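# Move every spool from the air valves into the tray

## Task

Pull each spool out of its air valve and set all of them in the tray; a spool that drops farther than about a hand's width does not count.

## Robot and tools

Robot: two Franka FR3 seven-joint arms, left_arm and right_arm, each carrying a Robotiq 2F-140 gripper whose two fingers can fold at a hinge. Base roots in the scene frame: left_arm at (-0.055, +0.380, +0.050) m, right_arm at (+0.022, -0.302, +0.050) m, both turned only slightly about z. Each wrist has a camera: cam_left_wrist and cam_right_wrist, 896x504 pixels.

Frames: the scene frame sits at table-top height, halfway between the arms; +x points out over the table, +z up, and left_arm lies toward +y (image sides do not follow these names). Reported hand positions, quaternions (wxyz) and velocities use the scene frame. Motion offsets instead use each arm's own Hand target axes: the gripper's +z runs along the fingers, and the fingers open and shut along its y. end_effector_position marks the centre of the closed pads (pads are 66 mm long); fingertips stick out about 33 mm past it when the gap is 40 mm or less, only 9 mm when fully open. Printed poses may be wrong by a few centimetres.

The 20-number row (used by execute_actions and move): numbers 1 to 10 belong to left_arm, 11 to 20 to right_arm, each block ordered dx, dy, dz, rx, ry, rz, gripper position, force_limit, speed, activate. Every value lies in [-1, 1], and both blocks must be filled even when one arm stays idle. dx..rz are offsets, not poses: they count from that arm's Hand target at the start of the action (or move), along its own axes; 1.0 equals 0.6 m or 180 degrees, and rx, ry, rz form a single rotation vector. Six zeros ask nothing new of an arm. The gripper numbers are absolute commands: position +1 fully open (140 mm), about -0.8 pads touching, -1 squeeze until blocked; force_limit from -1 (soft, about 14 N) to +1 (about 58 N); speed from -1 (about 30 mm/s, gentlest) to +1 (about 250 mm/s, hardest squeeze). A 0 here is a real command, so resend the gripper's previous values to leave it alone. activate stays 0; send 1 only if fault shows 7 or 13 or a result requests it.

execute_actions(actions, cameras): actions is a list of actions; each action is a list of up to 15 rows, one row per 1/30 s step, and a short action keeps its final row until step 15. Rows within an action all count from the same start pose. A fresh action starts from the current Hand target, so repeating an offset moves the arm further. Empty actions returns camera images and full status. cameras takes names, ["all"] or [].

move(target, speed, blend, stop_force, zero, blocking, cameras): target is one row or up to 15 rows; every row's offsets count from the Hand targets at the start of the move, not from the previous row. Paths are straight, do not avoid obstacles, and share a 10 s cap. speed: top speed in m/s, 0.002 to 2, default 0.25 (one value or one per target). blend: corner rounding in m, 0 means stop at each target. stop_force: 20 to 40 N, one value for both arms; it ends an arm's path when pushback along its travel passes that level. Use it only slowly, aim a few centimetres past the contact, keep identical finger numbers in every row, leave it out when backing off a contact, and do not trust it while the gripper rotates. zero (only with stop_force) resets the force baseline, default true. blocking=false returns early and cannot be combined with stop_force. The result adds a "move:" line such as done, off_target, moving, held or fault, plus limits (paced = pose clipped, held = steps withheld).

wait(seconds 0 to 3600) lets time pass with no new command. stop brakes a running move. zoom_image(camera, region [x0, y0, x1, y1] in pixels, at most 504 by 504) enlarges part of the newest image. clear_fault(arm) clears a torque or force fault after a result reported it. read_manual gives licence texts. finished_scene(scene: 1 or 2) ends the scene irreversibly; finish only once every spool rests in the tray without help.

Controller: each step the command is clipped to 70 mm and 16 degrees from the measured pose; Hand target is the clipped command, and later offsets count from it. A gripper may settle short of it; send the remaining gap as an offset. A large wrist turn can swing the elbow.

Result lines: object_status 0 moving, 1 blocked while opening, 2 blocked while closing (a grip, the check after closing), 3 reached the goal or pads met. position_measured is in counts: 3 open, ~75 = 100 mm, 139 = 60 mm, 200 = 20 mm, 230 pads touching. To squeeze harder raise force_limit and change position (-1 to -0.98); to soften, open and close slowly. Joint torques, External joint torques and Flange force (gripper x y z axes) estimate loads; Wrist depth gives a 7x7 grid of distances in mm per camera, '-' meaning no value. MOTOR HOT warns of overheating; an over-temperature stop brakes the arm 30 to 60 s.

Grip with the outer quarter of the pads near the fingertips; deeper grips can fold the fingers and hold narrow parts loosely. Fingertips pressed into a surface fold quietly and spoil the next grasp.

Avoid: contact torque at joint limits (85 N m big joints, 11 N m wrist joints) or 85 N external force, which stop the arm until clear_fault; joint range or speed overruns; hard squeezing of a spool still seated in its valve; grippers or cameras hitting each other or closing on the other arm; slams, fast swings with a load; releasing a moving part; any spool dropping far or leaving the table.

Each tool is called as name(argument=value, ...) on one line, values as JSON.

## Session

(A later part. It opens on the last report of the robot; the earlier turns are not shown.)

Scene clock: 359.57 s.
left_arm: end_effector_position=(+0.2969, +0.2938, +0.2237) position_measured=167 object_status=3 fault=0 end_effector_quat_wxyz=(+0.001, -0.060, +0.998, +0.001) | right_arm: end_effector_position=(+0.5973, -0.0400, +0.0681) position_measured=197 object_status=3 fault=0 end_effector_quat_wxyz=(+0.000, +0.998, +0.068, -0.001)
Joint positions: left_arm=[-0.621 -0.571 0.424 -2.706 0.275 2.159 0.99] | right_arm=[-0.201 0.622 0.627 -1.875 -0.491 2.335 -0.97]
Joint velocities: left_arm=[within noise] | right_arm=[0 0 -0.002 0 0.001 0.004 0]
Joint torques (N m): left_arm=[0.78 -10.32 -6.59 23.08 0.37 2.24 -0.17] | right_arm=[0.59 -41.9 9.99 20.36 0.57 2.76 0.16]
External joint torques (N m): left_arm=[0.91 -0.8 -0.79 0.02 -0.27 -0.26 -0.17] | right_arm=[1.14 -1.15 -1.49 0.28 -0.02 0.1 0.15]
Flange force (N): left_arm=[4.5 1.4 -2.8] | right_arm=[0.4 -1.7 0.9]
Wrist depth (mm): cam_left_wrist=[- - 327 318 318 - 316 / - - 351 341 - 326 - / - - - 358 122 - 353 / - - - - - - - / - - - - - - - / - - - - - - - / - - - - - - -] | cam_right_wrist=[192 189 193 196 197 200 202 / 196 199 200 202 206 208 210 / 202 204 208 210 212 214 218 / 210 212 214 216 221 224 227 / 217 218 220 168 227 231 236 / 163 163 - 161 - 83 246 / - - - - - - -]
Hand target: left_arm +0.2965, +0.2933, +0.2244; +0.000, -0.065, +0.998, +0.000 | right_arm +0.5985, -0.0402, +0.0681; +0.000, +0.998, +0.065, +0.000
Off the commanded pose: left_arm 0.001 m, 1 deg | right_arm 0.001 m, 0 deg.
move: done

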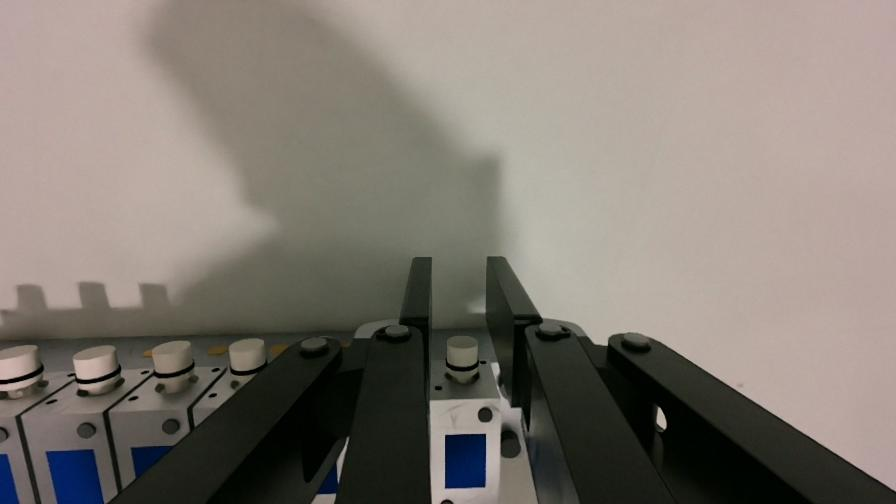

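move(target=[[0,0,0,0,0,0,-0.3,0.5,-1,0,0,0.0013,0.0085,0,0,0,-0.54,-1,-0.5,0],[0,0,0,0,0,0,-0.3,0.5,-1,0,-0.0325,0.0013,0.0085,0,0,0,-0.54,-1,-0.5,0]], cameras=["cam_right_wrist"], speed=0.06)

zoom_image(camera="cam_right_wrist", region=[350, 200, 600, 450])

Scene clock: 364.13 s.
left_arm: end_effector_position=(+0.2969, +0.2938, +0.2237) position_measured=167 object_status=3 fault=0 end_effector_quat_wxyz=(+0.001, -0.060, +0.998, +0.001) | right_arm: end_effector_position=(+0.5792, -0.0442, +0.0622) position_measured=197 object_status=3 fault=0 end_effector_quat_wxyz=(+0.002, +0.998, +0.070, +0.000)
Joint positions: left_arm=[-0.621 -0.571 0.424 -2.706 0.275 2.159 0.99] | right_arm=[-0.208 0.583 0.623 -1.952 -0.49 2.381 -0.96]
Joint velocities: left_arm=[within noise] | right_arm=[0 0 -0.001 -0.001 0.001 0.005 0.003]
Joint torques (N m): left_arm=[0.79 -10.32 -6.62 23.06 0.38 2.25 -0.14] | right_arm=[-0.07 -40.94 10.16 19.54 0.92 2.7 0.15]
External joint torques (N m): left_arm=[0.92 -0.86 -0.82 0.07 -0.26 -0.25 -0.14] | right_arm=[0.32 -1.81 -0.7 -0.13 0.35 0.05 0.15]
Flange force (N): left_arm=[4.5 1.4 -3.0] | right_arm=[-4.2 0.9 -2.5]
Wrist depth (mm): cam_left_wrist=[- - 327 323 315 - 317 / - - 351 - 338 - 341 / - - 375 361 146 359 353 / - - - - - - - / - - - - - - - / - - - - - - - / - - - - - - -] | cam_right_wrist=[183 185 187 191 192 195 197 / 189 190 194 197 198 202 205 / 196 198 202 204 206 210 212 / 207 205 209 210 214 218 222 / 187 167 186 155 220 228 230 / 145 145 - 150 - 88 239 / - - - 158 - - -]
Hand target: left_arm +0.2965, +0.2933, +0.2244; +0.000, -0.065, +0.998, +0.000 | right_arm +0.5792, -0.0435, +0.0630; +0.000, +0.998, +0.065, +0.000
Off the commanded pose: left_arm 0.001 m, 1 deg | right_arm 0.001 m, 1 deg.
move: done

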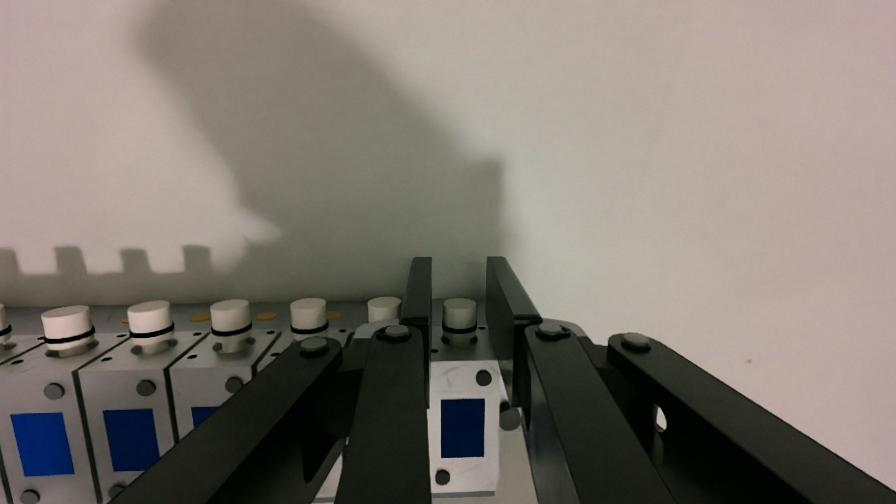

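Scaled by 2.016 from the camera's image (finer frame: 1280x720).

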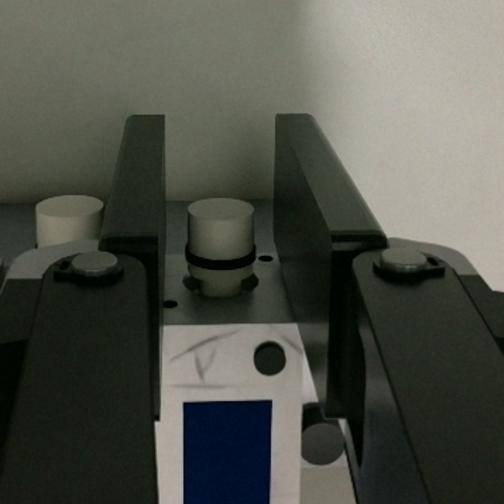

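execute_actions(actions=[[[0,0,0,0,0,0,-0.3,0.5,-1,0,0,0,0,0,0,0,-1,-0.5,-1,0]],[[0,0,0,0,0,0,-0.3,0.5,-1,0,0,0,0,0,0,0,-1,-0.5,-1,0]],[[0,0,0,0,0,0,-0.3,0.5,-1,0,0,0,0,0,0,0,-1,-0.5,-1,0]]], cameras=["cam_right_wrist"])

zoom_image(camera="cam_right_wrist", region=[350, 200, 600, 450])

Scene clock: 368.67 s.
left_arm: end_effector_position=(+0.2969, +0.2938, +0.2237) position_measured=167 object_status=3 fault=0 end_effector_quat_wxyz=(+0.001, -0.060, +0.998, +0.001) | right_arm: end_effector_position=(+0.5793, -0.0437, +0.0623) position_measured=212 object_status=2 fault=0 end_effector_quat_wxyz=(+0.001, +0.998, +0.070, +0.000)
Joint positions: left_arm=[-0.621 -0.571 0.424 -2.706 0.275 2.159 0.99] | right_arm=[-0.208 0.583 0.623 -1.952 -0.49 2.382 -0.959]
Joint torques (N m): left_arm=[0.83 -10.31 -6.6 23.08 0.37 2.24 -0.19] | right_arm=[0.1 -40.97 9.99 19.67 0.87 2.68 0.07]
External joint torques (N m): left_arm=[0.95 -0.84 -0.83 0.04 -0.27 -0.26 -0.19] | right_arm=[0.64 -1.71 -0.79 -0.14 0.3 0 0.07]
External joint torques at the end of the 1st action: left_arm=[0.92 -0.93 -0.75 0.05 -0.28 -0.27 -0.15] | right_arm=[0.52 -1.75 -0.88 -0.17 0.29 0 0.13]
External joint torques at the end of the 2nd action: left_arm=[0.94 -0.92 -0.78 0.08 -0.27 -0.25 -0.18] | right_arm=[0.46 -1.7 -0.94 -0.21 0.29 0 0.11]
Flange force (N): left_arm=[4.7 1.4 -2.9] | right_arm=[-3.5 0.3 -2.0]
Flange force at the end of the 1st action (N): left_arm=[4.8 1.6 -3.1] | right_arm=[-3.8 0.5 -2.0]
Flange force at the end of the 2nd action (N): left_arm=[4.7 1.5 -3.0] | right_arm=[-3.8 0.6 -1.9]
Wrist depth (mm): cam_left_wrist=[337 332 323 - 321 314 311 / - 324 350 - - 337 - / 384 - 372 - 122 356 - / 417 - - - - - - / - - - - - - - / - - - - - - - / - - - - - - -] | cam_right_wrist=[184 185 187 191 192 195 197 / 190 192 194 197 199 202 205 / 196 199 202 204 206 210 212 / 205 206 209 210 215 217 221 / 208 159 186 120 221 226 230 / 146 146 - 151 - 232 241 / 149 - - - - - 248]
Hand target: left_arm +0.2965, +0.2933, +0.2244; +0.000, -0.065, +0.998, +0.000 | right_arm +0.5792, -0.0435, +0.0630; +0.000, +0.998, +0.065, +0.000
Off the commanded pose: left_arm 0.001 m, 1 deg | right_arm 0.001 m, 1 deg.

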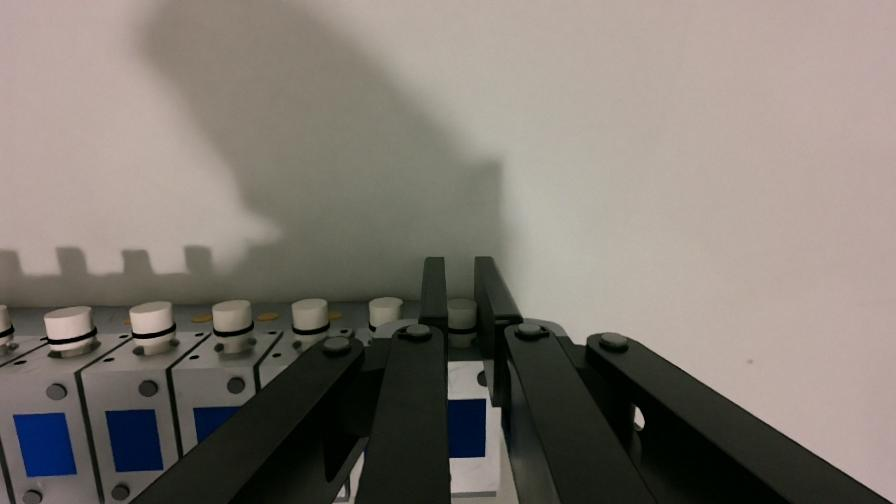

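Scaled by 2.016 from the camera's image (finer frame: 1280x720).

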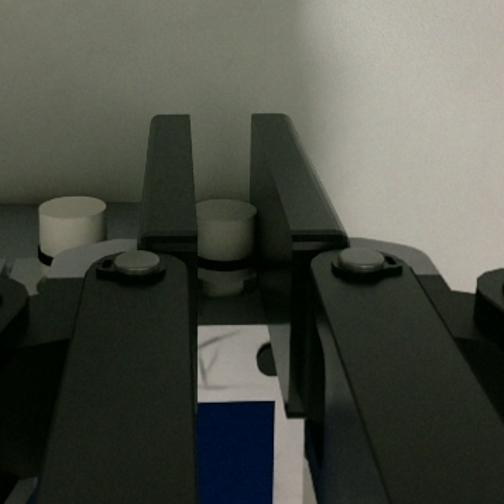

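move(target=[0,0,0,0,0,0,-0.3,0.5,-1,0,0.1,0,0,0,0,0,-1,-0.5,-1,0], cameras=["cam_right_wrist"], speed=0.05)

zoom_image(camera="cam_right_wrist", region=[350, 200, 600, 450])

Scene clock: 372.00 s.
left_arm: end_effector_position=(+0.2969, +0.2938, +0.2237) position_measured=167 object_status=3 fault=0 end_effector_quat_wxyz=(+0.001, -0.060, +0.998, +0.001) | right_arm: end_effector_position=(+0.6394, -0.0348, +0.0648) position_measured=212 object_status=2 fault=0 end_effector_quat_wxyz=(-0.002, +0.998, +0.060, +0.002)
Joint positions: left_arm=[-0.621 -0.571 0.424 -2.706 0.275 2.159 0.99] | right_arm=[-0.151 0.724 0.591 -1.701 -0.501 2.273 -0.988]
Joint velocities: left_arm=[within noise] | right_arm=[0 0 -0.001 0.002 0 -0.004 -0.006]
Joint torques (N m): left_arm=[0.81 -10.35 -6.57 23.1 0.36 2.24 -0.14] | right_arm=[0.61 -45.62 11.74 21.29 0.25 2.25 -0.23]
External joint torques (N m): left_arm=[0.9 -0.81 -0.79 -0.09 -0.28 -0.29 -0.14] | right_arm=[0.93 -0.37 -0.91 0.61 -0.38 -0.46 -0.23]
Flange force (N): left_arm=[4.8 1.5 -2.8] | right_arm=[4.6 -2.3 0.4]
Wrist depth (mm): cam_left_wrist=[- 338 324 322 - 311 - / - - - 328 - 336 340 / 388 391 - 370 131 359 356 / 423 - - - - - - / - - - - - - - / - - - - - - - / - - - - - - -] | cam_right_wrist=[188 189 191 194 196 199 201 / 194 196 199 200 201 205 207 / 202 197 206 207 210 212 216 / 209 210 209 214 218 222 225 / 216 218 219 119 224 229 232 / 223 225 - - - 235 240 / 214 - - - - - 250]
Hand target: left_arm +0.2965, +0.2933, +0.2244; +0.000, -0.065, +0.998, +0.000 | right_arm +0.6387, -0.0357, +0.0630; +0.000, +0.998, +0.065, +0.000
Off the commanded pose: left_arm 0.001 m, 1 deg | right_arm 0.002 m, 1 deg.
move: done

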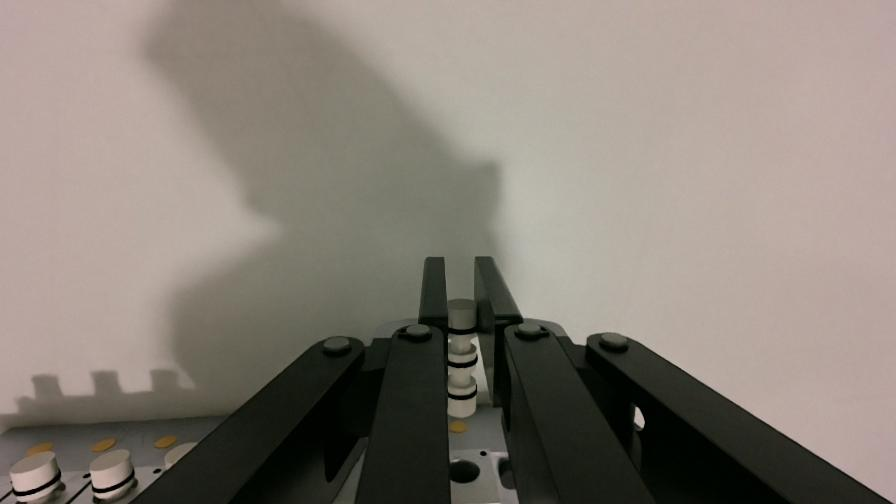

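Scaled by 2.016 from the camera's image (finer frame: 1280x720).

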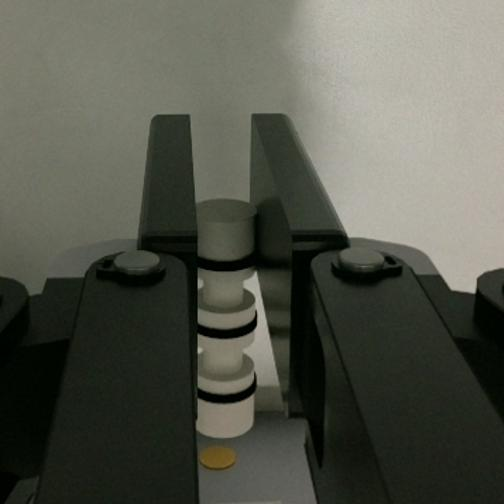

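move(target=[[0,0.1,0,0,0,0,-0.3,0.5,-1,0,0,0,-0.117,0,0,0,-1,-0.5,-1,0],[0,0.21,0,0,0,0,-0.3,0.5,-1,0,-0.4893,-0.0318,-0.117,0,0,0,-1,-0.5,-1,0],[0,0.21,0,0,0,0,-0.3,0.5,-1,0,-0.4893,-0.0318,0.03,0,0,0,-1,-0.5,-1,0]], cameras=["cam_right_wrist"], speed=[0.15,0.3,0.1], blend=[0.02,0.02,0])

Scene clock: 386.80 s.
left_arm: end_effector_position=(+0.2805, +0.4175, +0.2244) position_measured=167 object_status=3 fault=0 end_effector_quat_wxyz=(+0.000, -0.070, +0.998, -0.001) | right_arm: end_effector_position=(+0.3449, -0.0553, +0.0450) position_measured=212 object_status=2 fault=0 end_effector_quat_wxyz=(+0.000, +0.998, +0.068, +0.000)
Joint positions: left_arm=[-0.461 -0.739 0.616 -2.757 0.457 2.071 1.174] | right_arm=[-0.225 0.1 0.787 -2.703 -0.195 2.767 -0.915]
Joint velocities: left_arm=[within noise] | right_arm=[0.001 0.002 0 0.001 0 0 0.006]
Joint torques (N m): left_arm=[0.24 -3.97 -9.92 21.99 0.9 2.25 0.31] | right_arm=[0.83 -18.36 0.97 16.85 -0.01 2.56 0.11]
External joint torques (N m): left_arm=[0.42 -0.64 -0.5 -0.08 0.22 -0.24 0.31] | right_arm=[1.09 -0.11 -0.63 1.01 -0.33 -0.1 0.11]
Flange force (N): left_arm=[4.3 1.4 -2.0] | right_arm=[0.0 0.0 0.0]
Wrist depth (mm): cam_left_wrist=[- - 326 318 313 312 309 / - - 347 - - 350 337 / - - 374 367 123 361 353 / - - - - - - - / - - - - - - - / - - - - - - - / - - - - - - -] | cam_right_wrist=[168 168 171 171 174 175 178 / 173 177 176 177 180 182 184 / 178 180 182 185 186 189 191 / 147 151 140 169 155 195 198 / 156 - - 127 120 201 193 / 165 - - - - 200 215 / 166 - - - - - 222]
Hand target: left_arm +0.2801, +0.4182, +0.2244; +0.000, -0.065, +0.998, +0.000 | right_arm +0.3452, -0.0549, +0.0448; +0.000, +0.998, +0.065, +0.000
Off the commanded pose: left_arm 0.001 m, 1 deg | right_arm 0.000 m, 0 deg.
move: done

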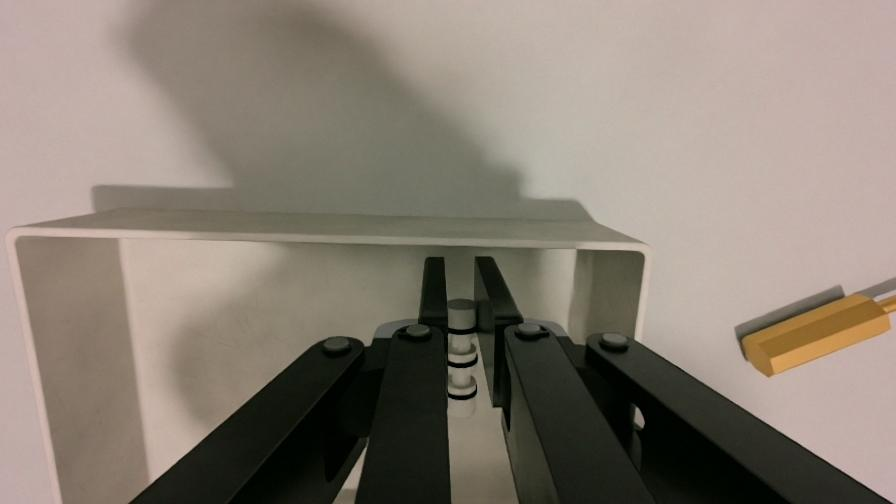

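move(target=[[0,0,0,0,0,0,-0.3,0.5,-1,0,0,0,0.025,0,0,0,-1,-0.5,-1,0],[0,0,0,0,0,0,-0.3,0.5,-1,0,0,0,0.025,0,0,0,-0.54,-1,-0.5,0],[0,0,0,0,0,0,-0.3,0.5,-1,0,0,0,-0.142,0,0,0,-0.54,-1,-0.5,0],[0,0,0,0,0,0,-0.3,0.5,-1,0,0.3922,-0.0136,-0.142,0,0,0,-0.54,-1,-0.5,0],[0,0,0,0,0,0,-0.3,0.5,-1,0,0.3922,-0.0136,-0.06,0,0,0,-0.54,-1,-0.5,0]], cameras=["cam_right_wrist"], speed=[0.06,0.06,0.2,0.3,0.12], blend=[0,0,0.03,0.03,0])

zoom_image(camera="cam_right_wrist", region=[350, 200, 600, 450])

Scene clock: 396.13 s.
left_arm: end_effector_position=(+0.2805, +0.4175, +0.2244) position_measured=167 object_status=3 fault=0 end_effector_quat_wxyz=(+0.000, -0.069, +0.998, -0.001) | right_arm: end_effector_position=(+0.5759, -0.0162, +0.0803) position_measured=197 object_status=3 fault=0 end_effector_quat_wxyz=(+0.000, +0.998, +0.069, -0.002)
Joint positions: left_arm=[-0.461 -0.739 0.616 -2.757 0.457 2.071 1.174] | right_arm=[-0.043 0.531 0.499 -1.92 -0.351 2.362 -1.007]
Joint velocities: left_arm=[within noise] | right_arm=[0.001 0 -0.002 -0.001 0 0.003 0.005]
Joint torques (N m): left_arm=[0.21 -3.99 -9.92 22.01 0.89 2.25 0.31] | right_arm=[0.98 -42.17 7.03 21.58 0.57 2.72 0.21]
External joint torques (N m): left_arm=[0.42 -0.7 -0.49 0.06 0.22 -0.22 0.31] | right_arm=[1.44 -1.19 -1.16 0.73 -0.01 0.07 0.21]
Flange force (N): left_arm=[4.1 1.5 -2.3] | right_arm=[1.5 -2.6 0.0]
Wrist depth (mm): cam_left_wrist=[- - - - 320 - 311 / 350 353 342 349 - - - / 403 - - 141 123 - - / - - - - - - 383 / - - - 442 - - - / - - - - - - - / - - - - - - -] | cam_right_wrist=[202 204 206 209 210 213 215 / 208 - 213 214 218 220 223 / 216 219 219 224 227 224 232 / 223 226 230 230 236 239 238 / 176 175 176 131 226 245 250 / 167 - - - - 83 262 / - - - - - - 270]
Hand target: left_arm +0.2801, +0.4182, +0.2244; +0.000, -0.065, +0.998, +0.000 | right_arm +0.5774, -0.0163, +0.0810; +0.000, +0.998, +0.065, +0.000
Off the commanded pose: left_arm 0.001 m, 1 deg | right_arm 0.002 m, 1 deg.
move: done; blend cut to 0.0246 m at target 4

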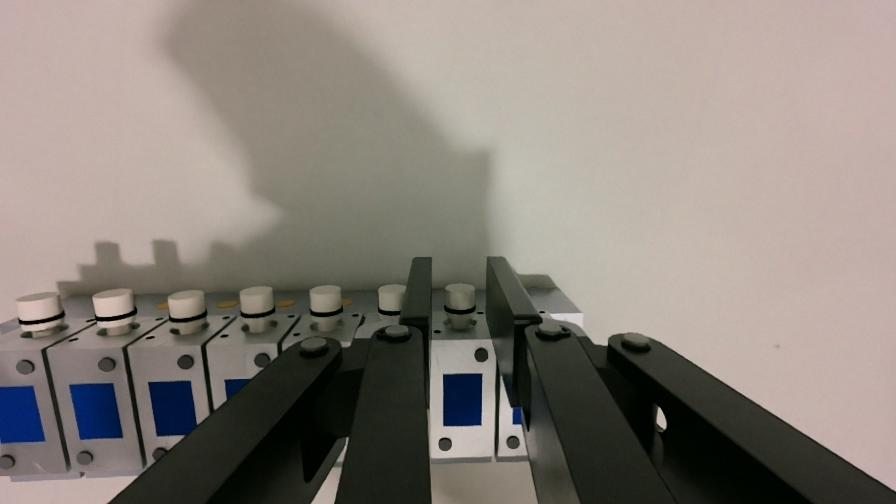

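Scaled by 2.016 from the camera's image (finer frame: 1280x720).

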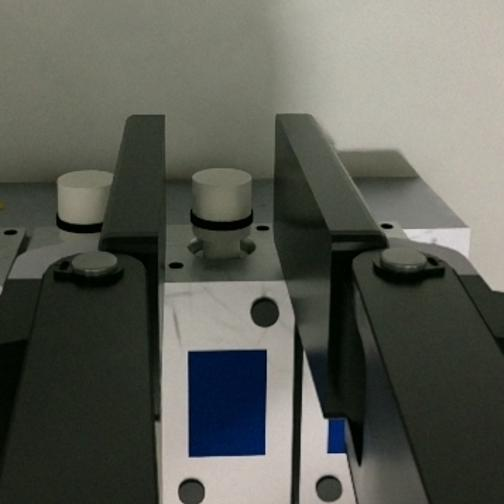

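move(target=[[0,0,0,0,0,0,-0.3,0.5,-1,0,0,0.0015,0.03,0,0,0,-0.54,-1,-0.5,0],[0,0,0,0,0,0,-0.3,0.5,-1,0,0,0.0015,0.03,0,0,0,-1,-0.5,-1,0],[0,0,0,0,0,0,-0.3,0.5,-1,0,0.1,0.0015,0.03,0,0,0,-1,-0.5,-1,0],[0,0,0,0,0,0,-0.3,0.5,-1,0,0.1,0.0015,-0.087,0,0,0,-1,-0.5,-1,0]], cameras=["cam_right_wrist"], speed=[0.08,0.06,0.06,0.2], blend=[0,0,0.01,0])

Scene clock: 403.80 s.
left_arm: end_effector_position=(+0.2805, +0.4175, +0.2244) position_measured=167 object_status=3 fault=0 end_effector_quat_wxyz=(+0.000, -0.069, +0.998, -0.001) | right_arm: end_effector_position=(+0.6393, -0.0094, +0.1357) position_measured=212 object_status=2 fault=0 end_effector_quat_wxyz=(+0.000, +0.998, +0.061, +0.004)
Joint positions: left_arm=[-0.461 -0.739 0.616 -2.757 0.457 2.071 1.174] | right_arm=[-0.022 0.601 0.497 -1.644 -0.336 2.167 -1.053]
Joint velocities: left_arm=[within noise] | right_arm=[-0.001 0.001 0.001 0 0 -0.004 -0.004]
Joint torques (N m): left_arm=[0.19 -3.98 -9.94 21.96 0.89 2.24 0.32] | right_arm=[-0.15 -45.89 8.36 22.64 0.65 2.3 -0.25]
External joint torques (N m): left_arm=[0.36 -0.65 -0.54 -0.08 0.21 -0.24 0.32] | right_arm=[0.29 -0.45 -0.66 -0.14 -0.03 -0.39 -0.25]
Flange force (N): left_arm=[4.3 1.3 -2.1] | right_arm=[-0.3 0.3 -0.9]
Wrist depth (mm): cam_left_wrist=[330 329 325 - 323 310 - / 356 353 321 341 338 346 340 / 390 384 - 362 122 360 349 / 427 - - - - - 380 / - - - - - - - / - - - - - - - / - - - - - - -] | cam_right_wrist=[251 256 258 261 267 267 272 / 262 267 267 270 276 275 279 / 274 275 276 281 285 288 291 / 277 279 286 287 294 298 300 / 291 293 294 115 301 308 313 / - 242 - - - 317 318 / 308 - - - - - -]
Hand target: left_arm +0.2801, +0.4182, +0.2244; +0.000, -0.065, +0.998, +0.000 | right_arm +0.6370, -0.0094, +0.1332; +0.000, +0.998, +0.065, +0.000
Off the commanded pose: left_arm 0.001 m, 1 deg | right_arm 0.003 m, 1 deg.
move: done

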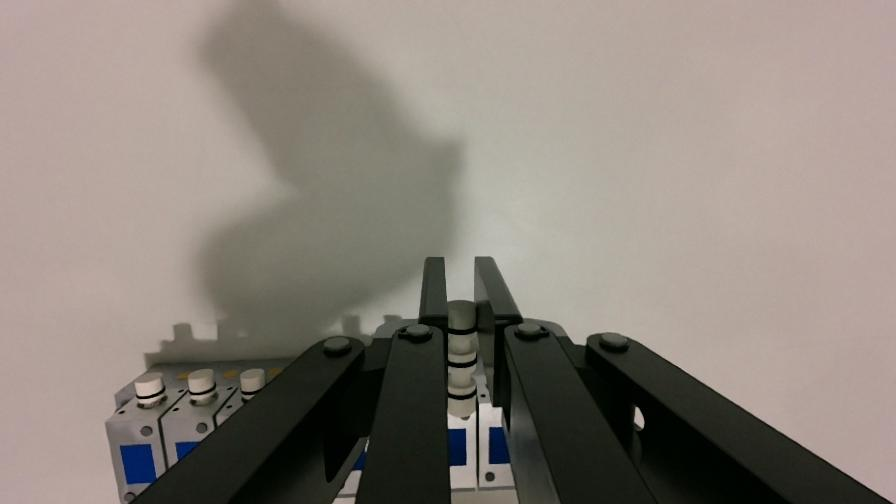

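move(target=[[0,0,0,0,0,0,-0.3,0.5,-1,0,-0.5919,0.0040,0,0,0,0,-1,-0.5,-1,0],[0,0,0,0,0,0,-0.3,0.5,-1,0,-0.5919,0.0040,0.172,0,0,0,-1,-0.5,-1,0],[0,0,0,0,0,0,-0.3,0.5,-1,0,-0.5919,0.0040,0.172,0,0,0,-0.54,-1,-0.5,0],[0,0,0,0,0,0,-0.3,0.5,-1,0,-0.5919,0.0040,-0.01,0,0,0,-0.54,-1,-0.5,0],[0,0,0,0,0,0,-0.3,0.5,-1,0,-0.1,-0.0458,0,0,0,0,-0.54,-1,-0.5,0],[0,0,0,0,0,0,-0.3,0.5,-1,0,-0.1,-0.0458,0.087,0,0,0,-0.54,-1,-0.5,0]], cameras=["cam_right_wrist"], speed=[0.35,0.12,0.1,0.2,0.35,0.15], blend=[0.03,0,0,0.03,0.03,0])

zoom_image(camera="cam_right_wrist", region=[350, 200, 600, 450])

Scene clock: 416.23 s.
left_arm: end_effector_position=(+0.2805, +0.4175, +0.2244) position_measured=167 object_status=3 fault=0 end_effector_quat_wxyz=(+0.000, -0.069, +0.998, -0.001) | right_arm: end_effector_position=(+0.5724, +0.0100, +0.0801) position_measured=197 object_status=3 fault=0 end_effector_quat_wxyz=(+0.000, +0.998, +0.069, -0.002)
Joint positions: left_arm=[-0.461 -0.739 0.616 -2.757 0.457 2.071 1.174] | right_arm=[0.104 0.531 0.388 -1.884 -0.274 2.36 -1.019]
Joint velocities: left_arm=[within noise] | right_arm=[0 0.001 0 -0.001 -0.001 0.001 0.005]
Joint torques (N m): left_arm=[0.21 -3.98 -9.92 22 0.89 2.25 0.32] | right_arm=[0.65 -44.33 6.27 22 0.57 2.77 0.26]
External joint torques (N m): left_arm=[0.31 -0.67 -0.57 -0.03 0.2 -0.23 0.32] | right_arm=[1.19 -1.2 -0.22 0.63 -0.01 0.11 0.26]
Flange force (N): left_arm=[4.1 1.2 -2.3] | right_arm=[-0.1 -2.0 -1.1]
Wrist depth (mm): cam_left_wrist=[- 333 327 318 318 315 310 / 354 - - 350 342 337 340 / - 386 372 358 123 - - / - - - - - - - / - - - - - - - / - - - - - - - / - - - - - - -] | cam_right_wrist=[203 204 207 208 210 213 215 / 208 211 214 216 218 221 223 / 217 219 220 222 227 230 230 / 225 227 228 230 - 238 241 / 229 187 177 131 208 247 251 / - 168 - 174 - 88 261 / - - - - - - 271]
Hand target: left_arm +0.2801, +0.4182, +0.2244; +0.000, -0.065, +0.998, +0.000 | right_arm +0.5740, +0.0101, +0.0810; +0.000, +0.998, +0.065, +0.000
Off the commanded pose: left_arm 0.001 m, 1 deg | right_arm 0.002 m, 1 deg.
move: done; blend cut to 0.0261 m at target 5

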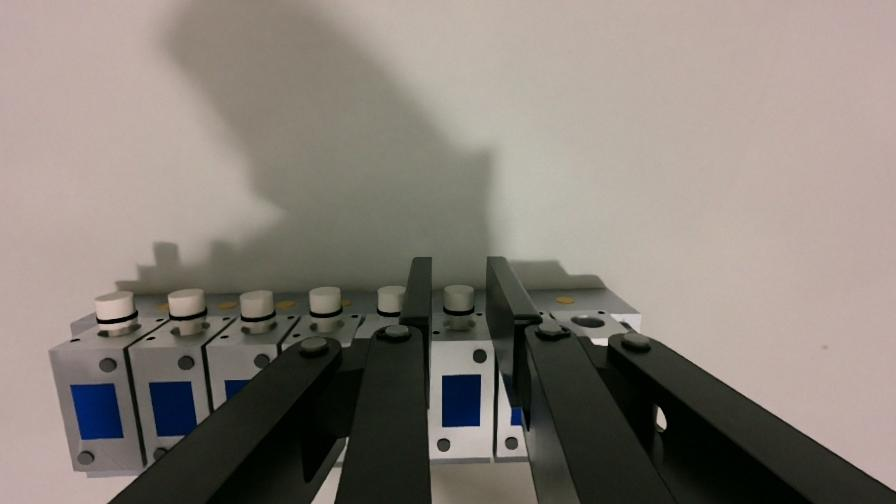

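Scaled by 2.016 from the camera's image (finer frame: 1280x720).

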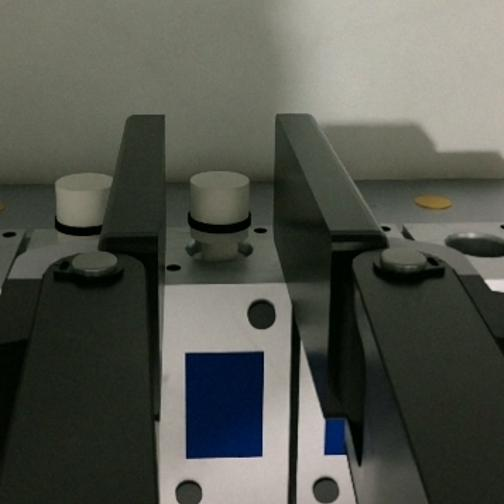

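move(target=[[0,0,0,0,0,0,-0.3,0.5,-1,0,0,0,0.03,0,0,0,-0.54,-1,-0.5,0],[0,0,0,0,0,0,-0.3,0.5,-1,0,0,0,0.03,0,0,0,-1,-0.5,-1,0],[0,0,0,0,0,0,-0.3,0.5,-1,0,0.1,0,0.03,0,0,0,-1,-0.5,-1,0],[0,0,0,0,0,0,-0.3,0.5,-1,0,0.1,0,-0.087,0,0,0,-1,-0.5,-1,0],[0,0,0,0,0,0,-0.3,0.5,-1,0,-0.3853,0.005,-0.087,0,0,0,-1,-0.5,-1,0],[0,0,0,0,0,0,-0.3,0.5,-1,0,-0.3853,0.005,0.085,0,0,0,-1,-0.5,-1,0]], cameras=["cam_right_wrist"], speed=[0.08,0.06,0.07,0.2,0.35,0.15], blend=[0,0,0.01,0.02,0.03,0])

Scene clock: 426.10 s.
left_arm: end_effector_position=(+0.2805, +0.4175, +0.2244) position_measured=167 object_status=3 fault=0 end_effector_quat_wxyz=(+0.000, -0.069, +0.998, -0.001) | right_arm: end_effector_position=(+0.3446, -0.0233, +0.0300) position_measured=212 object_status=2 fault=0 end_effector_quat_wxyz=(+0.000, +0.998, +0.068, +0.000)
Joint positions: left_arm=[-0.461 -0.739 0.616 -2.757 0.457 2.071 1.174] | right_arm=[0.186 0.176 0.435 -2.634 -0.214 2.785 -0.841]
Joint velocities: left_arm=[within noise] | right_arm=[0 0 0 0 0 -0.001 0.004]
Joint torques (N m): left_arm=[0.27 -3.97 -9.92 22.01 0.89 2.24 0.34] | right_arm=[0.74 -26.46 1.3 16.39 0.05 2.76 0.12]
External joint torques (N m): left_arm=[0.46 -0.61 -0.47 -0.11 0.21 -0.27 0.34] | right_arm=[1.03 -0.38 -0.59 0.87 -0.24 0.08 0.12]
Flange force (N): left_arm=[4.3 1.6 -2.0] | right_arm=[2.1 -3.4 3.7]
Wrist depth (mm): cam_left_wrist=[328 - 325 - 313 309 299 / - - 340 361 343 - 331 / - 387 - - 123 359 356 / 449 - - - 123 - - / - - - - - - - / - - - - - - - / - - - - - - -] | cam_right_wrist=[156 157 158 159 161 163 164 / 163 163 165 165 167 168 170 / 165 166 168 169 171 173 176 / 145 164 176 - - 179 183 / 138 163 - 115 110 188 189 / 146 165 - - - 145 197 / - - - - - - 205]
Hand target: left_arm +0.2801, +0.4182, +0.2244; +0.000, -0.065, +0.998, +0.000 | right_arm +0.3452, -0.0229, +0.0298; +0.000, +0.998, +0.065, +0.000
Off the commanded pose: left_arm 0.001 m, 1 deg | right_arm 0.001 m, 0 deg.
move: done

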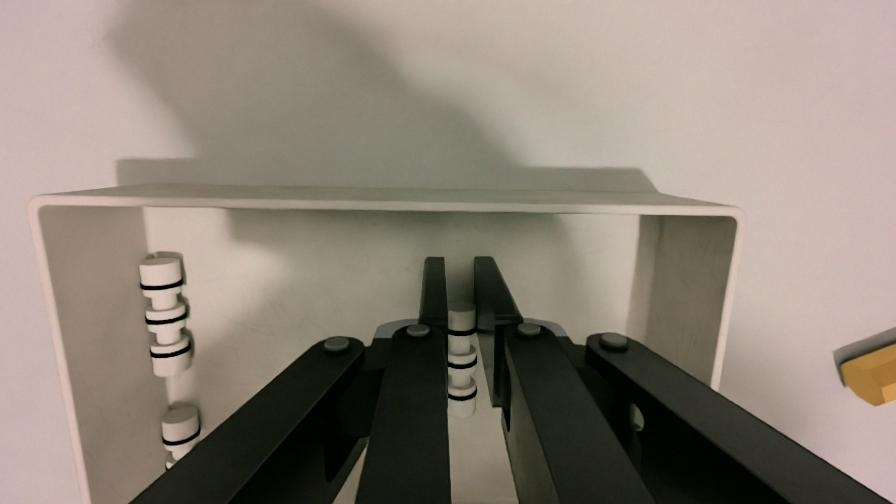

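move(target=[[0,0,0,0,0,0,-0.3,0.5,-1,0,0,0,0.003,0,0,0,-0.54,-1,-0.8,0],[0,0,0,0,0,0,-0.3,0.5,-1,0,0,0,-0.172,0,0,0,-0.54,-1,-0.8,0],[0,0,0,0,0,0,-0.3,0.5,-1,0,0.3851,-0.0502,-0.172,0,0,0,-0.54,-1,-0.8,0],[0,0,0,0,0,0,-0.3,0.5,-1,0,0.3851,-0.0502,-0.085,0,0,0,-0.54,-1,-0.8,0]], cameras=["cam_right_wrist"], speed=[0.1,0.2,0.35,0.15], blend=[0,0.03,0.03,0])

zoom_image(camera="cam_right_wrist", region=[350, 200, 600, 450])

Scene clock: 432.97 s.
left_arm: end_effector_position=(+0.2805, +0.4175, +0.2244) position_measured=167 object_status=3 fault=0 end_effector_quat_wxyz=(+0.000, -0.069, +0.998, -0.001) | right_arm: end_effector_position=(+0.5686, +0.0370, +0.0802) position_measured=197 object_status=3 fault=0 end_effector_quat_wxyz=(+0.000, +0.998, +0.068, -0.002)
Joint positions: left_arm=[-0.461 -0.739 0.616 -2.757 0.457 2.071 1.174] | right_arm=[0.2 0.549 0.331 -1.84 -0.237 2.346 -1.002]
Joint velocities: left_arm=[within noise] | right_arm=[0.004 -0.001 -0.005 -0.001 0.001 0.004 -0.001]
Joint torques (N m): left_arm=[0.23 -3.98 -9.96 22.05 0.88 2.24 0.28] | right_arm=[0.43 -45.78 5.53 22.24 0.54 2.7 0.09]
External joint torques (N m): left_arm=[0.43 -0.68 -0.52 0.01 0.2 -0.25 0.28] | right_arm=[1.09 -1.11 -0.18 0.48 -0.05 0.03 0.09]
Flange force (N): left_arm=[4.3 1.4 -2.3] | right_arm=[-0.5 -1.4 -1.3]
Wrist depth (mm): cam_left_wrist=[- - 321 321 320 - 321 / - - - 342 - - 325 / - - 381 363 131 - 354 / 433 - - 401 - - - / - - - - - - - / - - - - - - - / - - - 531 - - -] | cam_right_wrist=[203 205 203 209 211 213 215 / 211 212 215 217 219 220 223 / 218 220 222 224 227 230 233 / 226 226 234 231 236 238 241 / 234 178 180 170 209 244 251 / 244 168 - 174 - 88 259 / - - - 181 - - -]
Hand target: left_arm +0.2801, +0.4182, +0.2244; +0.000, -0.065, +0.998, +0.000 | right_arm +0.5703, +0.0370, +0.0809; +0.000, +0.998, +0.065, +0.000
Off the commanded pose: left_arm 0.001 m, 1 deg | right_arm 0.002 m, 0 deg.
move: done; blend cut to 0.0261 m at target 3

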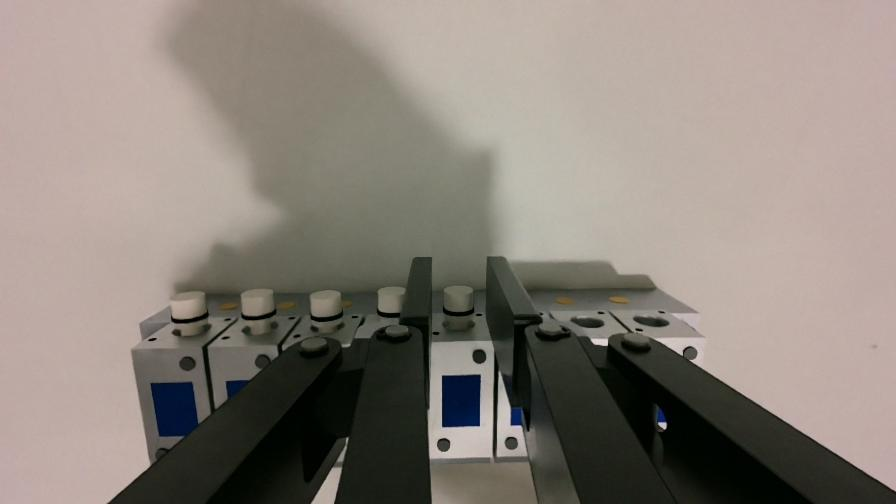

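Scaled by 2.016 from the camera's image (finer frame: 1280x720).

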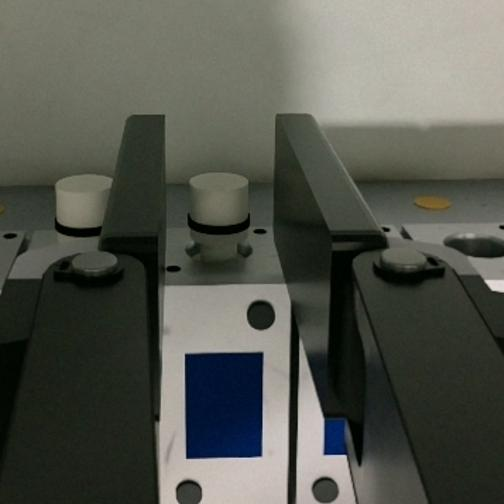

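move(target=[[0,0,0,0,0,0,-0.3,0.5,-1,0,0,0,0.03,0,0,0,-0.54,-1,-0.8,0],[0,0,0,0,0,0,-0.3,0.5,-1,0,0,0,0.03,0,0,0,-1,-0.5,-1,0],[0,0,0,0,0,0,-0.3,0.5,-1,0,0.1,0,0.03,0,0,0,-1,-0.5,-1,0],[0,0,0,0,0,0,-0.3,0.5,-1,0,0.1,0,-0.087,0,0,0,-1,-0.5,-1,0],[0,0,0,0,0,0,-0.3,0.5,-1,0,-0.4656,0.085,-0.087,0,0,0,-1,-0.5,-1,0],[0,0,0,0,0,0,-0.3,0.5,-1,0,-0.4656,0.085,0.085,0,0,0,-1,-0.5,-1,0]], cameras=["cam_right_wrist"], speed=[0.08,0.06,0.07,0.2,0.35,0.15], blend=[0,0,0.01,0.02,0.03,0])

Scene clock: 442.53 s.
left_arm: end_effector_position=(+0.2805, +0.4175, +0.2244) position_measured=167 object_status=3 fault=0 end_effector_quat_wxyz=(+0.000, -0.069, +0.998, -0.001) | right_arm: end_effector_position=(+0.2998, -0.0504, +0.0302) position_measured=212 object_status=2 fault=0 end_effector_quat_wxyz=(+0.000, +0.998, +0.068, +0.000)
Joint positions: left_arm=[-0.461 -0.739 0.616 -2.757 0.457 2.071 1.174] | right_arm=[0.228 0.06 0.436 -2.8 -0.089 2.853 -0.907]
Joint velocities: left_arm=[within noise] | right_arm=[-0.001 0 0 0 0 0 0.005]
Joint torques (N m): left_arm=[0.18 -4.01 -9.97 22.01 0.88 2.25 0.31] | right_arm=[0.77 -21.32 -0.09 15.6 -0.06 2.76 0.15]
External joint torques (N m): left_arm=[0.34 -0.68 -0.56 -0.04 0.19 -0.24 0.32] | right_arm=[1.04 0.31 -0.49 1.09 -0.31 0.08 0.15]
Flange force (N): left_arm=[4.3 1.3 -2.3] | right_arm=[4.0 -4.6 6.3]
Wrist depth (mm): cam_left_wrist=[332 329 336 327 324 313 305 / 361 355 340 345 346 327 340 / 379 387 - 365 123 - 356 / - - - - - - - / - - - - - - - / - - - - - - - / - - - - - - -] | cam_right_wrist=[129 127 140 124 138 162 163 / 154 - 161 - 162 167 169 / 155 165 168 - 171 173 175 / 159 170 173 169 177 180 179 / 161 - 179 120 106 187 188 / 169 - - 142 - 192 197 / 154 - - - - - 204]
Hand target: left_arm +0.2801, +0.4182, +0.2244; +0.000, -0.065, +0.998, +0.000 | right_arm +0.3000, -0.0499, +0.0297; +0.000, +0.998, +0.065, +0.000
Off the commanded pose: left_arm 0.001 m, 1 deg | right_arm 0.001 m, 0 deg.
move: done

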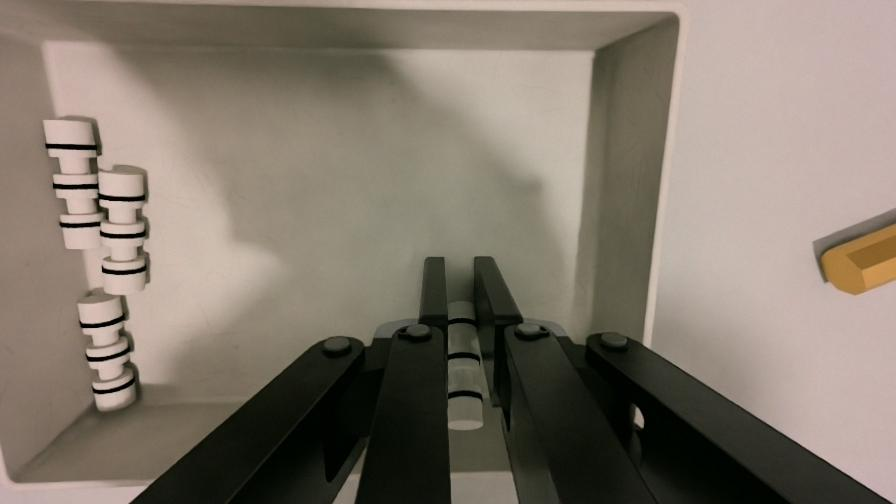

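move(target=[[0,0,0,0,0,0,-0.3,0.5,-1,0,0,0,0.003,0,0,0,-0.54,-1,-0.8,0],[0,0,0,0,0,0,-0.3,0.5,-1,0,0,0,-0.172,0,0,0,-0.54,-1,-0.8,0],[0,0,0,0,0,0,-0.3,0.5,-1,0,0.4657,-0.1301,-0.172,0,0,0,-0.54,-1,-0.8,0],[0,0,0,0,0,0,-0.3,0.5,-1,0,0.4657,-0.1301,-0.085,0,0,0,-0.54,-1,-0.8,0]], cameras=["cam_right_wrist"], speed=[0.1,0.2,0.35,0.15], blend=[0,0.03,0.03,0])

zoom_image(camera="cam_right_wrist", region=[350, 200, 600, 450])

Scene clock: 447.97 s.
left_arm: end_effector_position=(+0.2805, +0.4175, +0.2244) position_measured=167 object_status=3 fault=0 end_effector_quat_wxyz=(+0.000, -0.069, +0.998, -0.001) | right_arm: end_effector_position=(+0.5652, +0.0637, +0.0800) position_measured=197 object_status=3 fault=0 end_effector_quat_wxyz=(+0.000, +0.998, +0.068, -0.002)
Joint positions: left_arm=[-0.461 -0.739 0.616 -2.757 0.457 2.071 1.174] | right_arm=[0.297 0.571 0.271 -1.789 -0.199 2.33 -0.993]
Joint velocities: left_arm=[within noise] | right_arm=[0.003 0 -0.003 -0.001 -0.001 0.003 0.002]
Joint torques (N m): left_arm=[0.23 -4 -9.93 22.01 0.88 2.25 0.29] | right_arm=[0.52 -47.36 3.91 22.57 0.58 2.68 0.11]
External joint torques (N m): left_arm=[0.38 -0.64 -0.5 -0.13 0.19 -0.25 0.29] | right_arm=[1.09 -1.15 -1.05 0.53 -0.01 0.01 0.11]
Flange force (N): left_arm=[4.4 1.3 -2.0] | right_arm=[-0.3 -1.3 -1.2]
Wrist depth (mm): cam_left_wrist=[- - - - 314 - - / - - 341 - 339 - 339 / - - 365 142 131 - 359 / - - - - 123 - - / - - - - - - - / - - - - - - - / - - - 569 - - -] | cam_right_wrist=[204 206 207 209 213 215 216 / 212 210 216 216 220 222 223 / 219 221 222 225 228 230 233 / - 229 232 161 237 238 245 / 235 - 178 131 212 189 252 / 243 242 - - - 88 261 / - - - - - - 271]
Hand target: left_arm +0.2801, +0.4182, +0.2244; +0.000, -0.065, +0.998, +0.000 | right_arm +0.5669, +0.0638, +0.0809; +0.000, +0.998, +0.065, +0.000
Off the commanded pose: left_arm 0.001 m, 1 deg | right_arm 0.002 m, 0 deg.
move: done; blend cut to 0.0261 m at target 3

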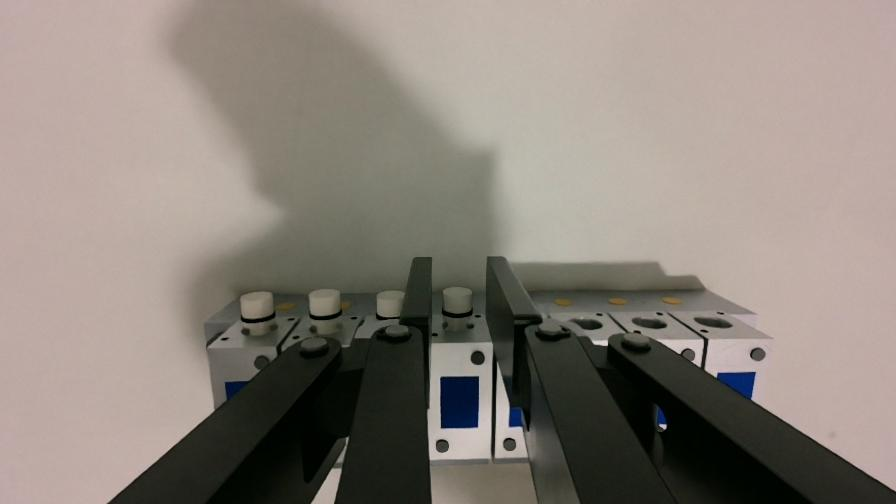

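Scaled by 2.016 from the camera's image (finer frame: 1280x720).

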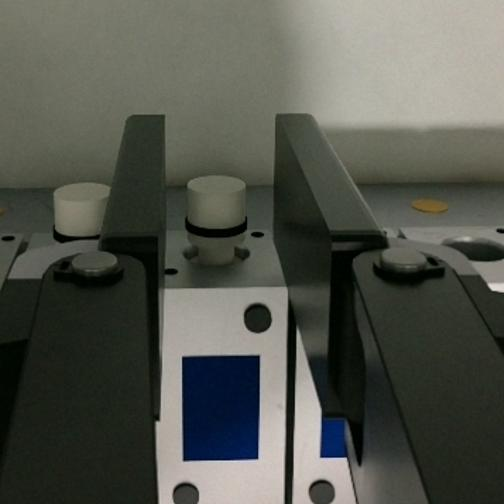

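move(target=[[0,0,0,0,0,0,-0.3,0.5,-1,0,-0.0015,-0.001,0.03,0,0,0,-0.54,-1,-0.8,0],[0,0,0,0,0,0,-0.3,0.5,-1,0,-0.0015,-0.001,0.03,0,0,0,-1,-0.5,-1,0],[0,0,0,0,0,0,-0.3,0.5,-1,0,0.1,-0.001,0.03,0,0,0,-1,-0.5,-1,0],[0,0,0,0,0,0,-0.3,0.5,-1,0,0.1,-0.001,-0.087,0,0,0,-1,-0.5,-1,0],[0,0,0,0,0,0,-0.3,0.5,-1,0,-0.4183,0.153,-0.087,0,0,0,-1,-0.5,-1,0],[0,0,0,0,0,0,-0.3,0.5,-1,0,-0.4183,0.153,0.085,0,0,0,-1,-0.5,-1,0]], cameras=["cam_right_wrist"], speed=[0.08,0.06,0.07,0.2,0.35,0.15], blend=[0,0,0.01,0.02,0.03,0])

Scene clock: 457.97 s.
left_arm: end_effector_position=(+0.2805, +0.4175, +0.2244) position_measured=167 object_status=3 fault=0 end_effector_quat_wxyz=(+0.000, -0.069, +0.998, -0.001) | right_arm: end_effector_position=(+0.3297, -0.0601, +0.0303) position_measured=212 object_status=2 fault=0 end_effector_quat_wxyz=(+0.000, +0.998, +0.068, +0.000)
Joint positions: left_arm=[-0.461 -0.739 0.616 -2.757 0.457 2.071 1.174] | right_arm=[0.278 0.092 0.317 -2.749 -0.094 2.835 -0.973]
Joint velocities: left_arm=[within noise] | right_arm=[0 0.001 0 0 0.001 -0.001 0.005]
Joint torques (N m): left_arm=[0.29 -4.01 -9.91 22.04 0.88 2.24 0.3] | right_arm=[0.78 -23.91 0.08 15.9 -0.06 2.76 0.06]
External joint torques (N m): left_arm=[0.4 -0.63 -0.52 -0.1 0.2 -0.26 0.3] | right_arm=[0.99 0.28 -0.52 1.02 -0.32 0.08 0.06]
Flange force (N): left_arm=[4.3 1.3 -2.1] | right_arm=[3.6 -3.6 4.6]
Wrist depth (mm): cam_left_wrist=[- - 324 317 320 315 - / - 356 334 345 - 338 326 / 374 - - - 145 360 357 / - - - - 123 - - / - - - - - - - / - - - - - - - / - - - - - - -] | cam_right_wrist=[157 158 159 160 161 162 164 / 159 162 164 163 165 168 169 / - - 168 169 168 174 176 / 168 170 173 173 169 180 182 / 168 176 - 115 148 186 173 / 175 - - - - 193 195 / - - - - - - 206]
Hand target: left_arm +0.2801, +0.4182, +0.2244; +0.000, -0.065, +0.998, +0.000 | right_arm +0.3300, -0.0598, +0.0298; +0.000, +0.998, +0.065, +0.000
Off the commanded pose: left_arm 0.001 m, 1 deg | right_arm 0.001 m, 0 deg.
move: done

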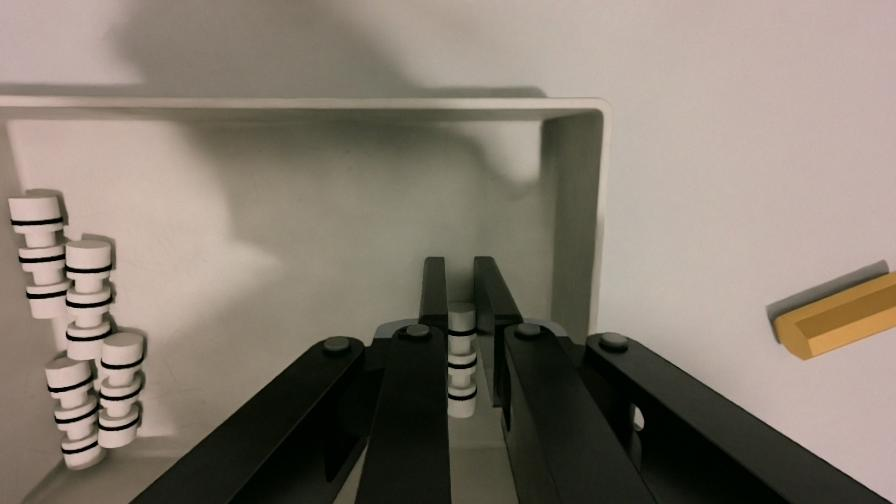

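move(target=[[0,0,0,0,0,0,-0.3,0.5,-1,0,0,0,0.003,0,0,0,-0.54,-1,-0.8,0],[0,0,0,0,0,0,-0.3,0.5,-1,0,0,0,-0.172,0,0,0,-0.54,-1,-0.8,0],[0,0,0,0,0,0,-0.3,0.5,-1,0,0.4165,-0.1996,-0.172,0,0,0,-0.54,-1,-0.8,0],[0,0,0,0,0,0,-0.3,0.5,-1,0,0.4165,-0.1996,-0.085,0,0,0,-0.54,-1,-0.8,0]], cameras=["cam_right_wrist"], speed=[0.1,0.2,0.35,0.15], blend=[0,0.03,0.03,0])

zoom_image(camera="cam_right_wrist", region=[350, 200, 600, 450])

Scene clock: 464.80 s.
left_arm: end_effector_position=(+0.2805, +0.4175, +0.2244) position_measured=167 object_status=3 fault=0 end_effector_quat_wxyz=(+0.000, -0.069, +0.998, -0.001) | right_arm: end_effector_position=(+0.5606, +0.0911, +0.0799) position_measured=197 object_status=3 fault=0 end_effector_quat_wxyz=(+0.001, +0.998, +0.069, -0.002)
Joint positions: left_arm=[-0.461 -0.739 0.616 -2.757 0.457 2.071 1.174] | right_arm=[0.381 0.598 0.225 -1.734 -0.17 2.31 -0.975]
Joint velocities: left_arm=[within noise] | right_arm=[0.001 0 -0.002 0 -0.001 0.003 0.004]
Joint torques (N m): left_arm=[0.26 -4.02 -9.96 22.01 0.89 2.24 0.26] | right_arm=[0.61 -48.77 3.82 22.85 0.6 2.63 0.12]
External joint torques (N m): left_arm=[0.4 -0.64 -0.55 -0.11 0.21 -0.25 0.26] | right_arm=[1.13 -1.17 -0.57 0.52 -0.01 -0.03 0.12]
Flange force (N): left_arm=[4.4 1.2 -2.1] | right_arm=[-0.6 -1.3 -1.6]
Wrist depth (mm): cam_left_wrist=[322 - - 317 322 313 311 / 350 362 334 - - - 344 / - 382 373 361 123 - - / - - - - - - - / - - - - - - - / - - - - - - - / - - - 554 - - -] | cam_right_wrist=[205 212 208 209 212 214 216 / 212 214 215 217 219 222 224 / - 221 223 225 228 230 232 / 226 229 231 232 237 241 242 / 236 238 181 131 194 176 248 / 248 244 - 173 - 88 185 / - - - 182 - - -]
Hand target: left_arm +0.2801, +0.4182, +0.2244; +0.000, -0.065, +0.998, +0.000 | right_arm +0.5622, +0.0914, +0.0809; +0.000, +0.998, +0.065, +0.000
Off the commanded pose: left_arm 0.001 m, 1 deg | right_arm 0.002 m, 1 deg.
move: done; blend cut to 0.0261 m at target 3

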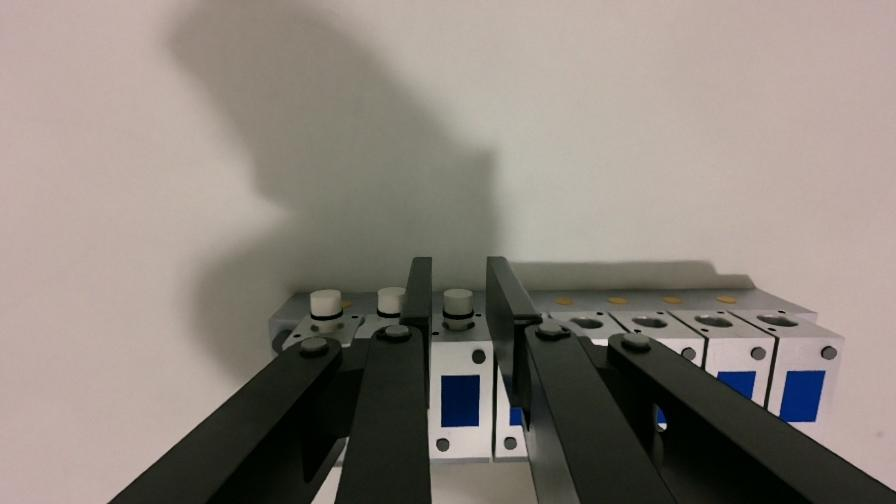

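Scaled by 2.016 from the camera's image (finer frame: 1280x720).

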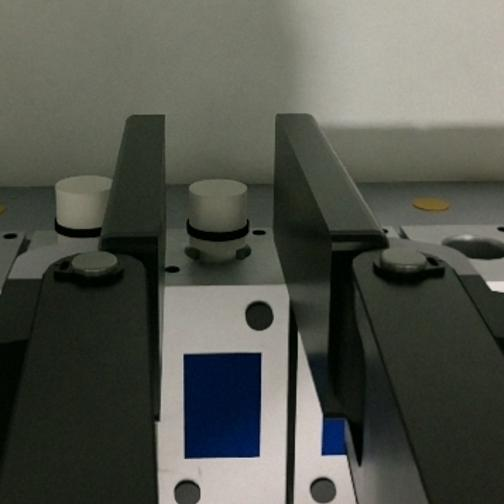

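move(target=[[0,0,0,0,0,0,-0.3,0.5,-1,0,-0.001,-0.0005,0.03,0,0,0,-0.54,-1,-0.8,0],[0,0,0,0,0,0,-0.3,0.5,-1,0,-0.001,-0.0005,0.03,0,0,0,-1,-0.5,-1,0],[0,0,0,0,0,0,-0.3,0.5,-1,0,0.1,-0.0005,0.03,0,0,0,-1,-0.5,-1,0],[0,0,0,0,0,0,-0.3,0.5,-1,0,0.1,-0.0005,-0.087,0,0,0,-1,-0.5,-1,0],[0,0,0,0,0,0,-0.3,0.5,-1,0,-0.4152,0.1915,-0.087,0,0,0,-1,-0.5,-1,0],[0,0,0,0,0,0,-0.3,0.5,-1,0,-0.4152,0.1915,0.085,0,0,0,-1,-0.5,-1,0]], cameras=["cam_right_wrist"], speed=[0.08,0.06,0.07,0.2,0.35,0.15], blend=[0,0,0.01,0.02,0.03,0])

Scene clock: 474.00 s.
left_arm: end_effector_position=(+0.2805, +0.4175, +0.2244) position_measured=167 object_status=3 fault=0 end_effector_quat_wxyz=(+0.000, -0.069, +0.998, -0.001) | right_arm: end_effector_position=(+0.3298, -0.0551, +0.0304) position_measured=213 object_status=2 fault=0 end_effector_quat_wxyz=(+0.000, +0.998, +0.068, +0.000)
Joint positions: left_arm=[-0.461 -0.739 0.616 -2.757 0.457 2.071 1.174] | right_arm=[0.347 0.097 0.261 -2.739 -0.081 2.832 -0.973]
Joint velocities: left_arm=[within noise] | right_arm=[-0.001 0.001 0 0.001 0 0.001 0.008]
Joint torques (N m): left_arm=[0.2 -3.97 -9.97 21.96 0.89 2.24 0.28] | right_arm=[0.75 -24.67 0.06 16.05 -0.06 2.78 0.1]
External joint torques (N m): left_arm=[0.43 -0.66 -0.51 -0.06 0.21 -0.24 0.28] | right_arm=[1.05 0.15 -0.37 1.16 -0.33 0.12 0.1]
Flange force (N): left_arm=[4.4 1.4 -2.2] | right_arm=[3.2 -3.9 3.7]
Wrist depth (mm): cam_left_wrist=[328 - 324 325 317 312 310 / - - 344 357 338 - - / - 392 - 362 145 370 - / - - - - - - - / - - - 431 - - - / - - - - - - - / - - - - - - -] | cam_right_wrist=[158 159 159 159 161 162 164 / 161 130 162 163 165 168 169 / 164 - - 169 149 174 176 / 164 169 - 173 175 181 184 / 170 167 - 120 134 188 175 / 171 - - 74 - 193 198 / 176 - - - - - 204]
Hand target: left_arm +0.2801, +0.4182, +0.2244; +0.000, -0.065, +0.998, +0.000 | right_arm +0.3301, -0.0549, +0.0298; +0.000, +0.998, +0.065, +0.000
Off the commanded pose: left_arm 0.001 m, 1 deg | right_arm 0.001 m, 0 deg.
move: done

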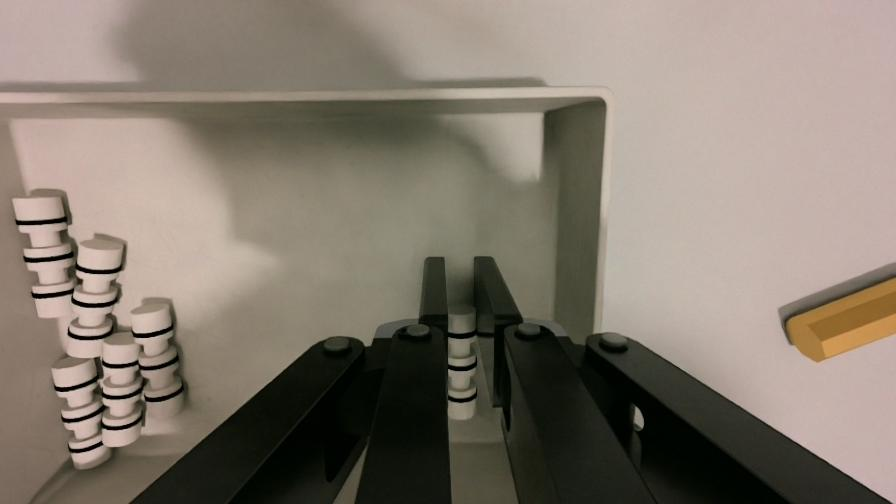

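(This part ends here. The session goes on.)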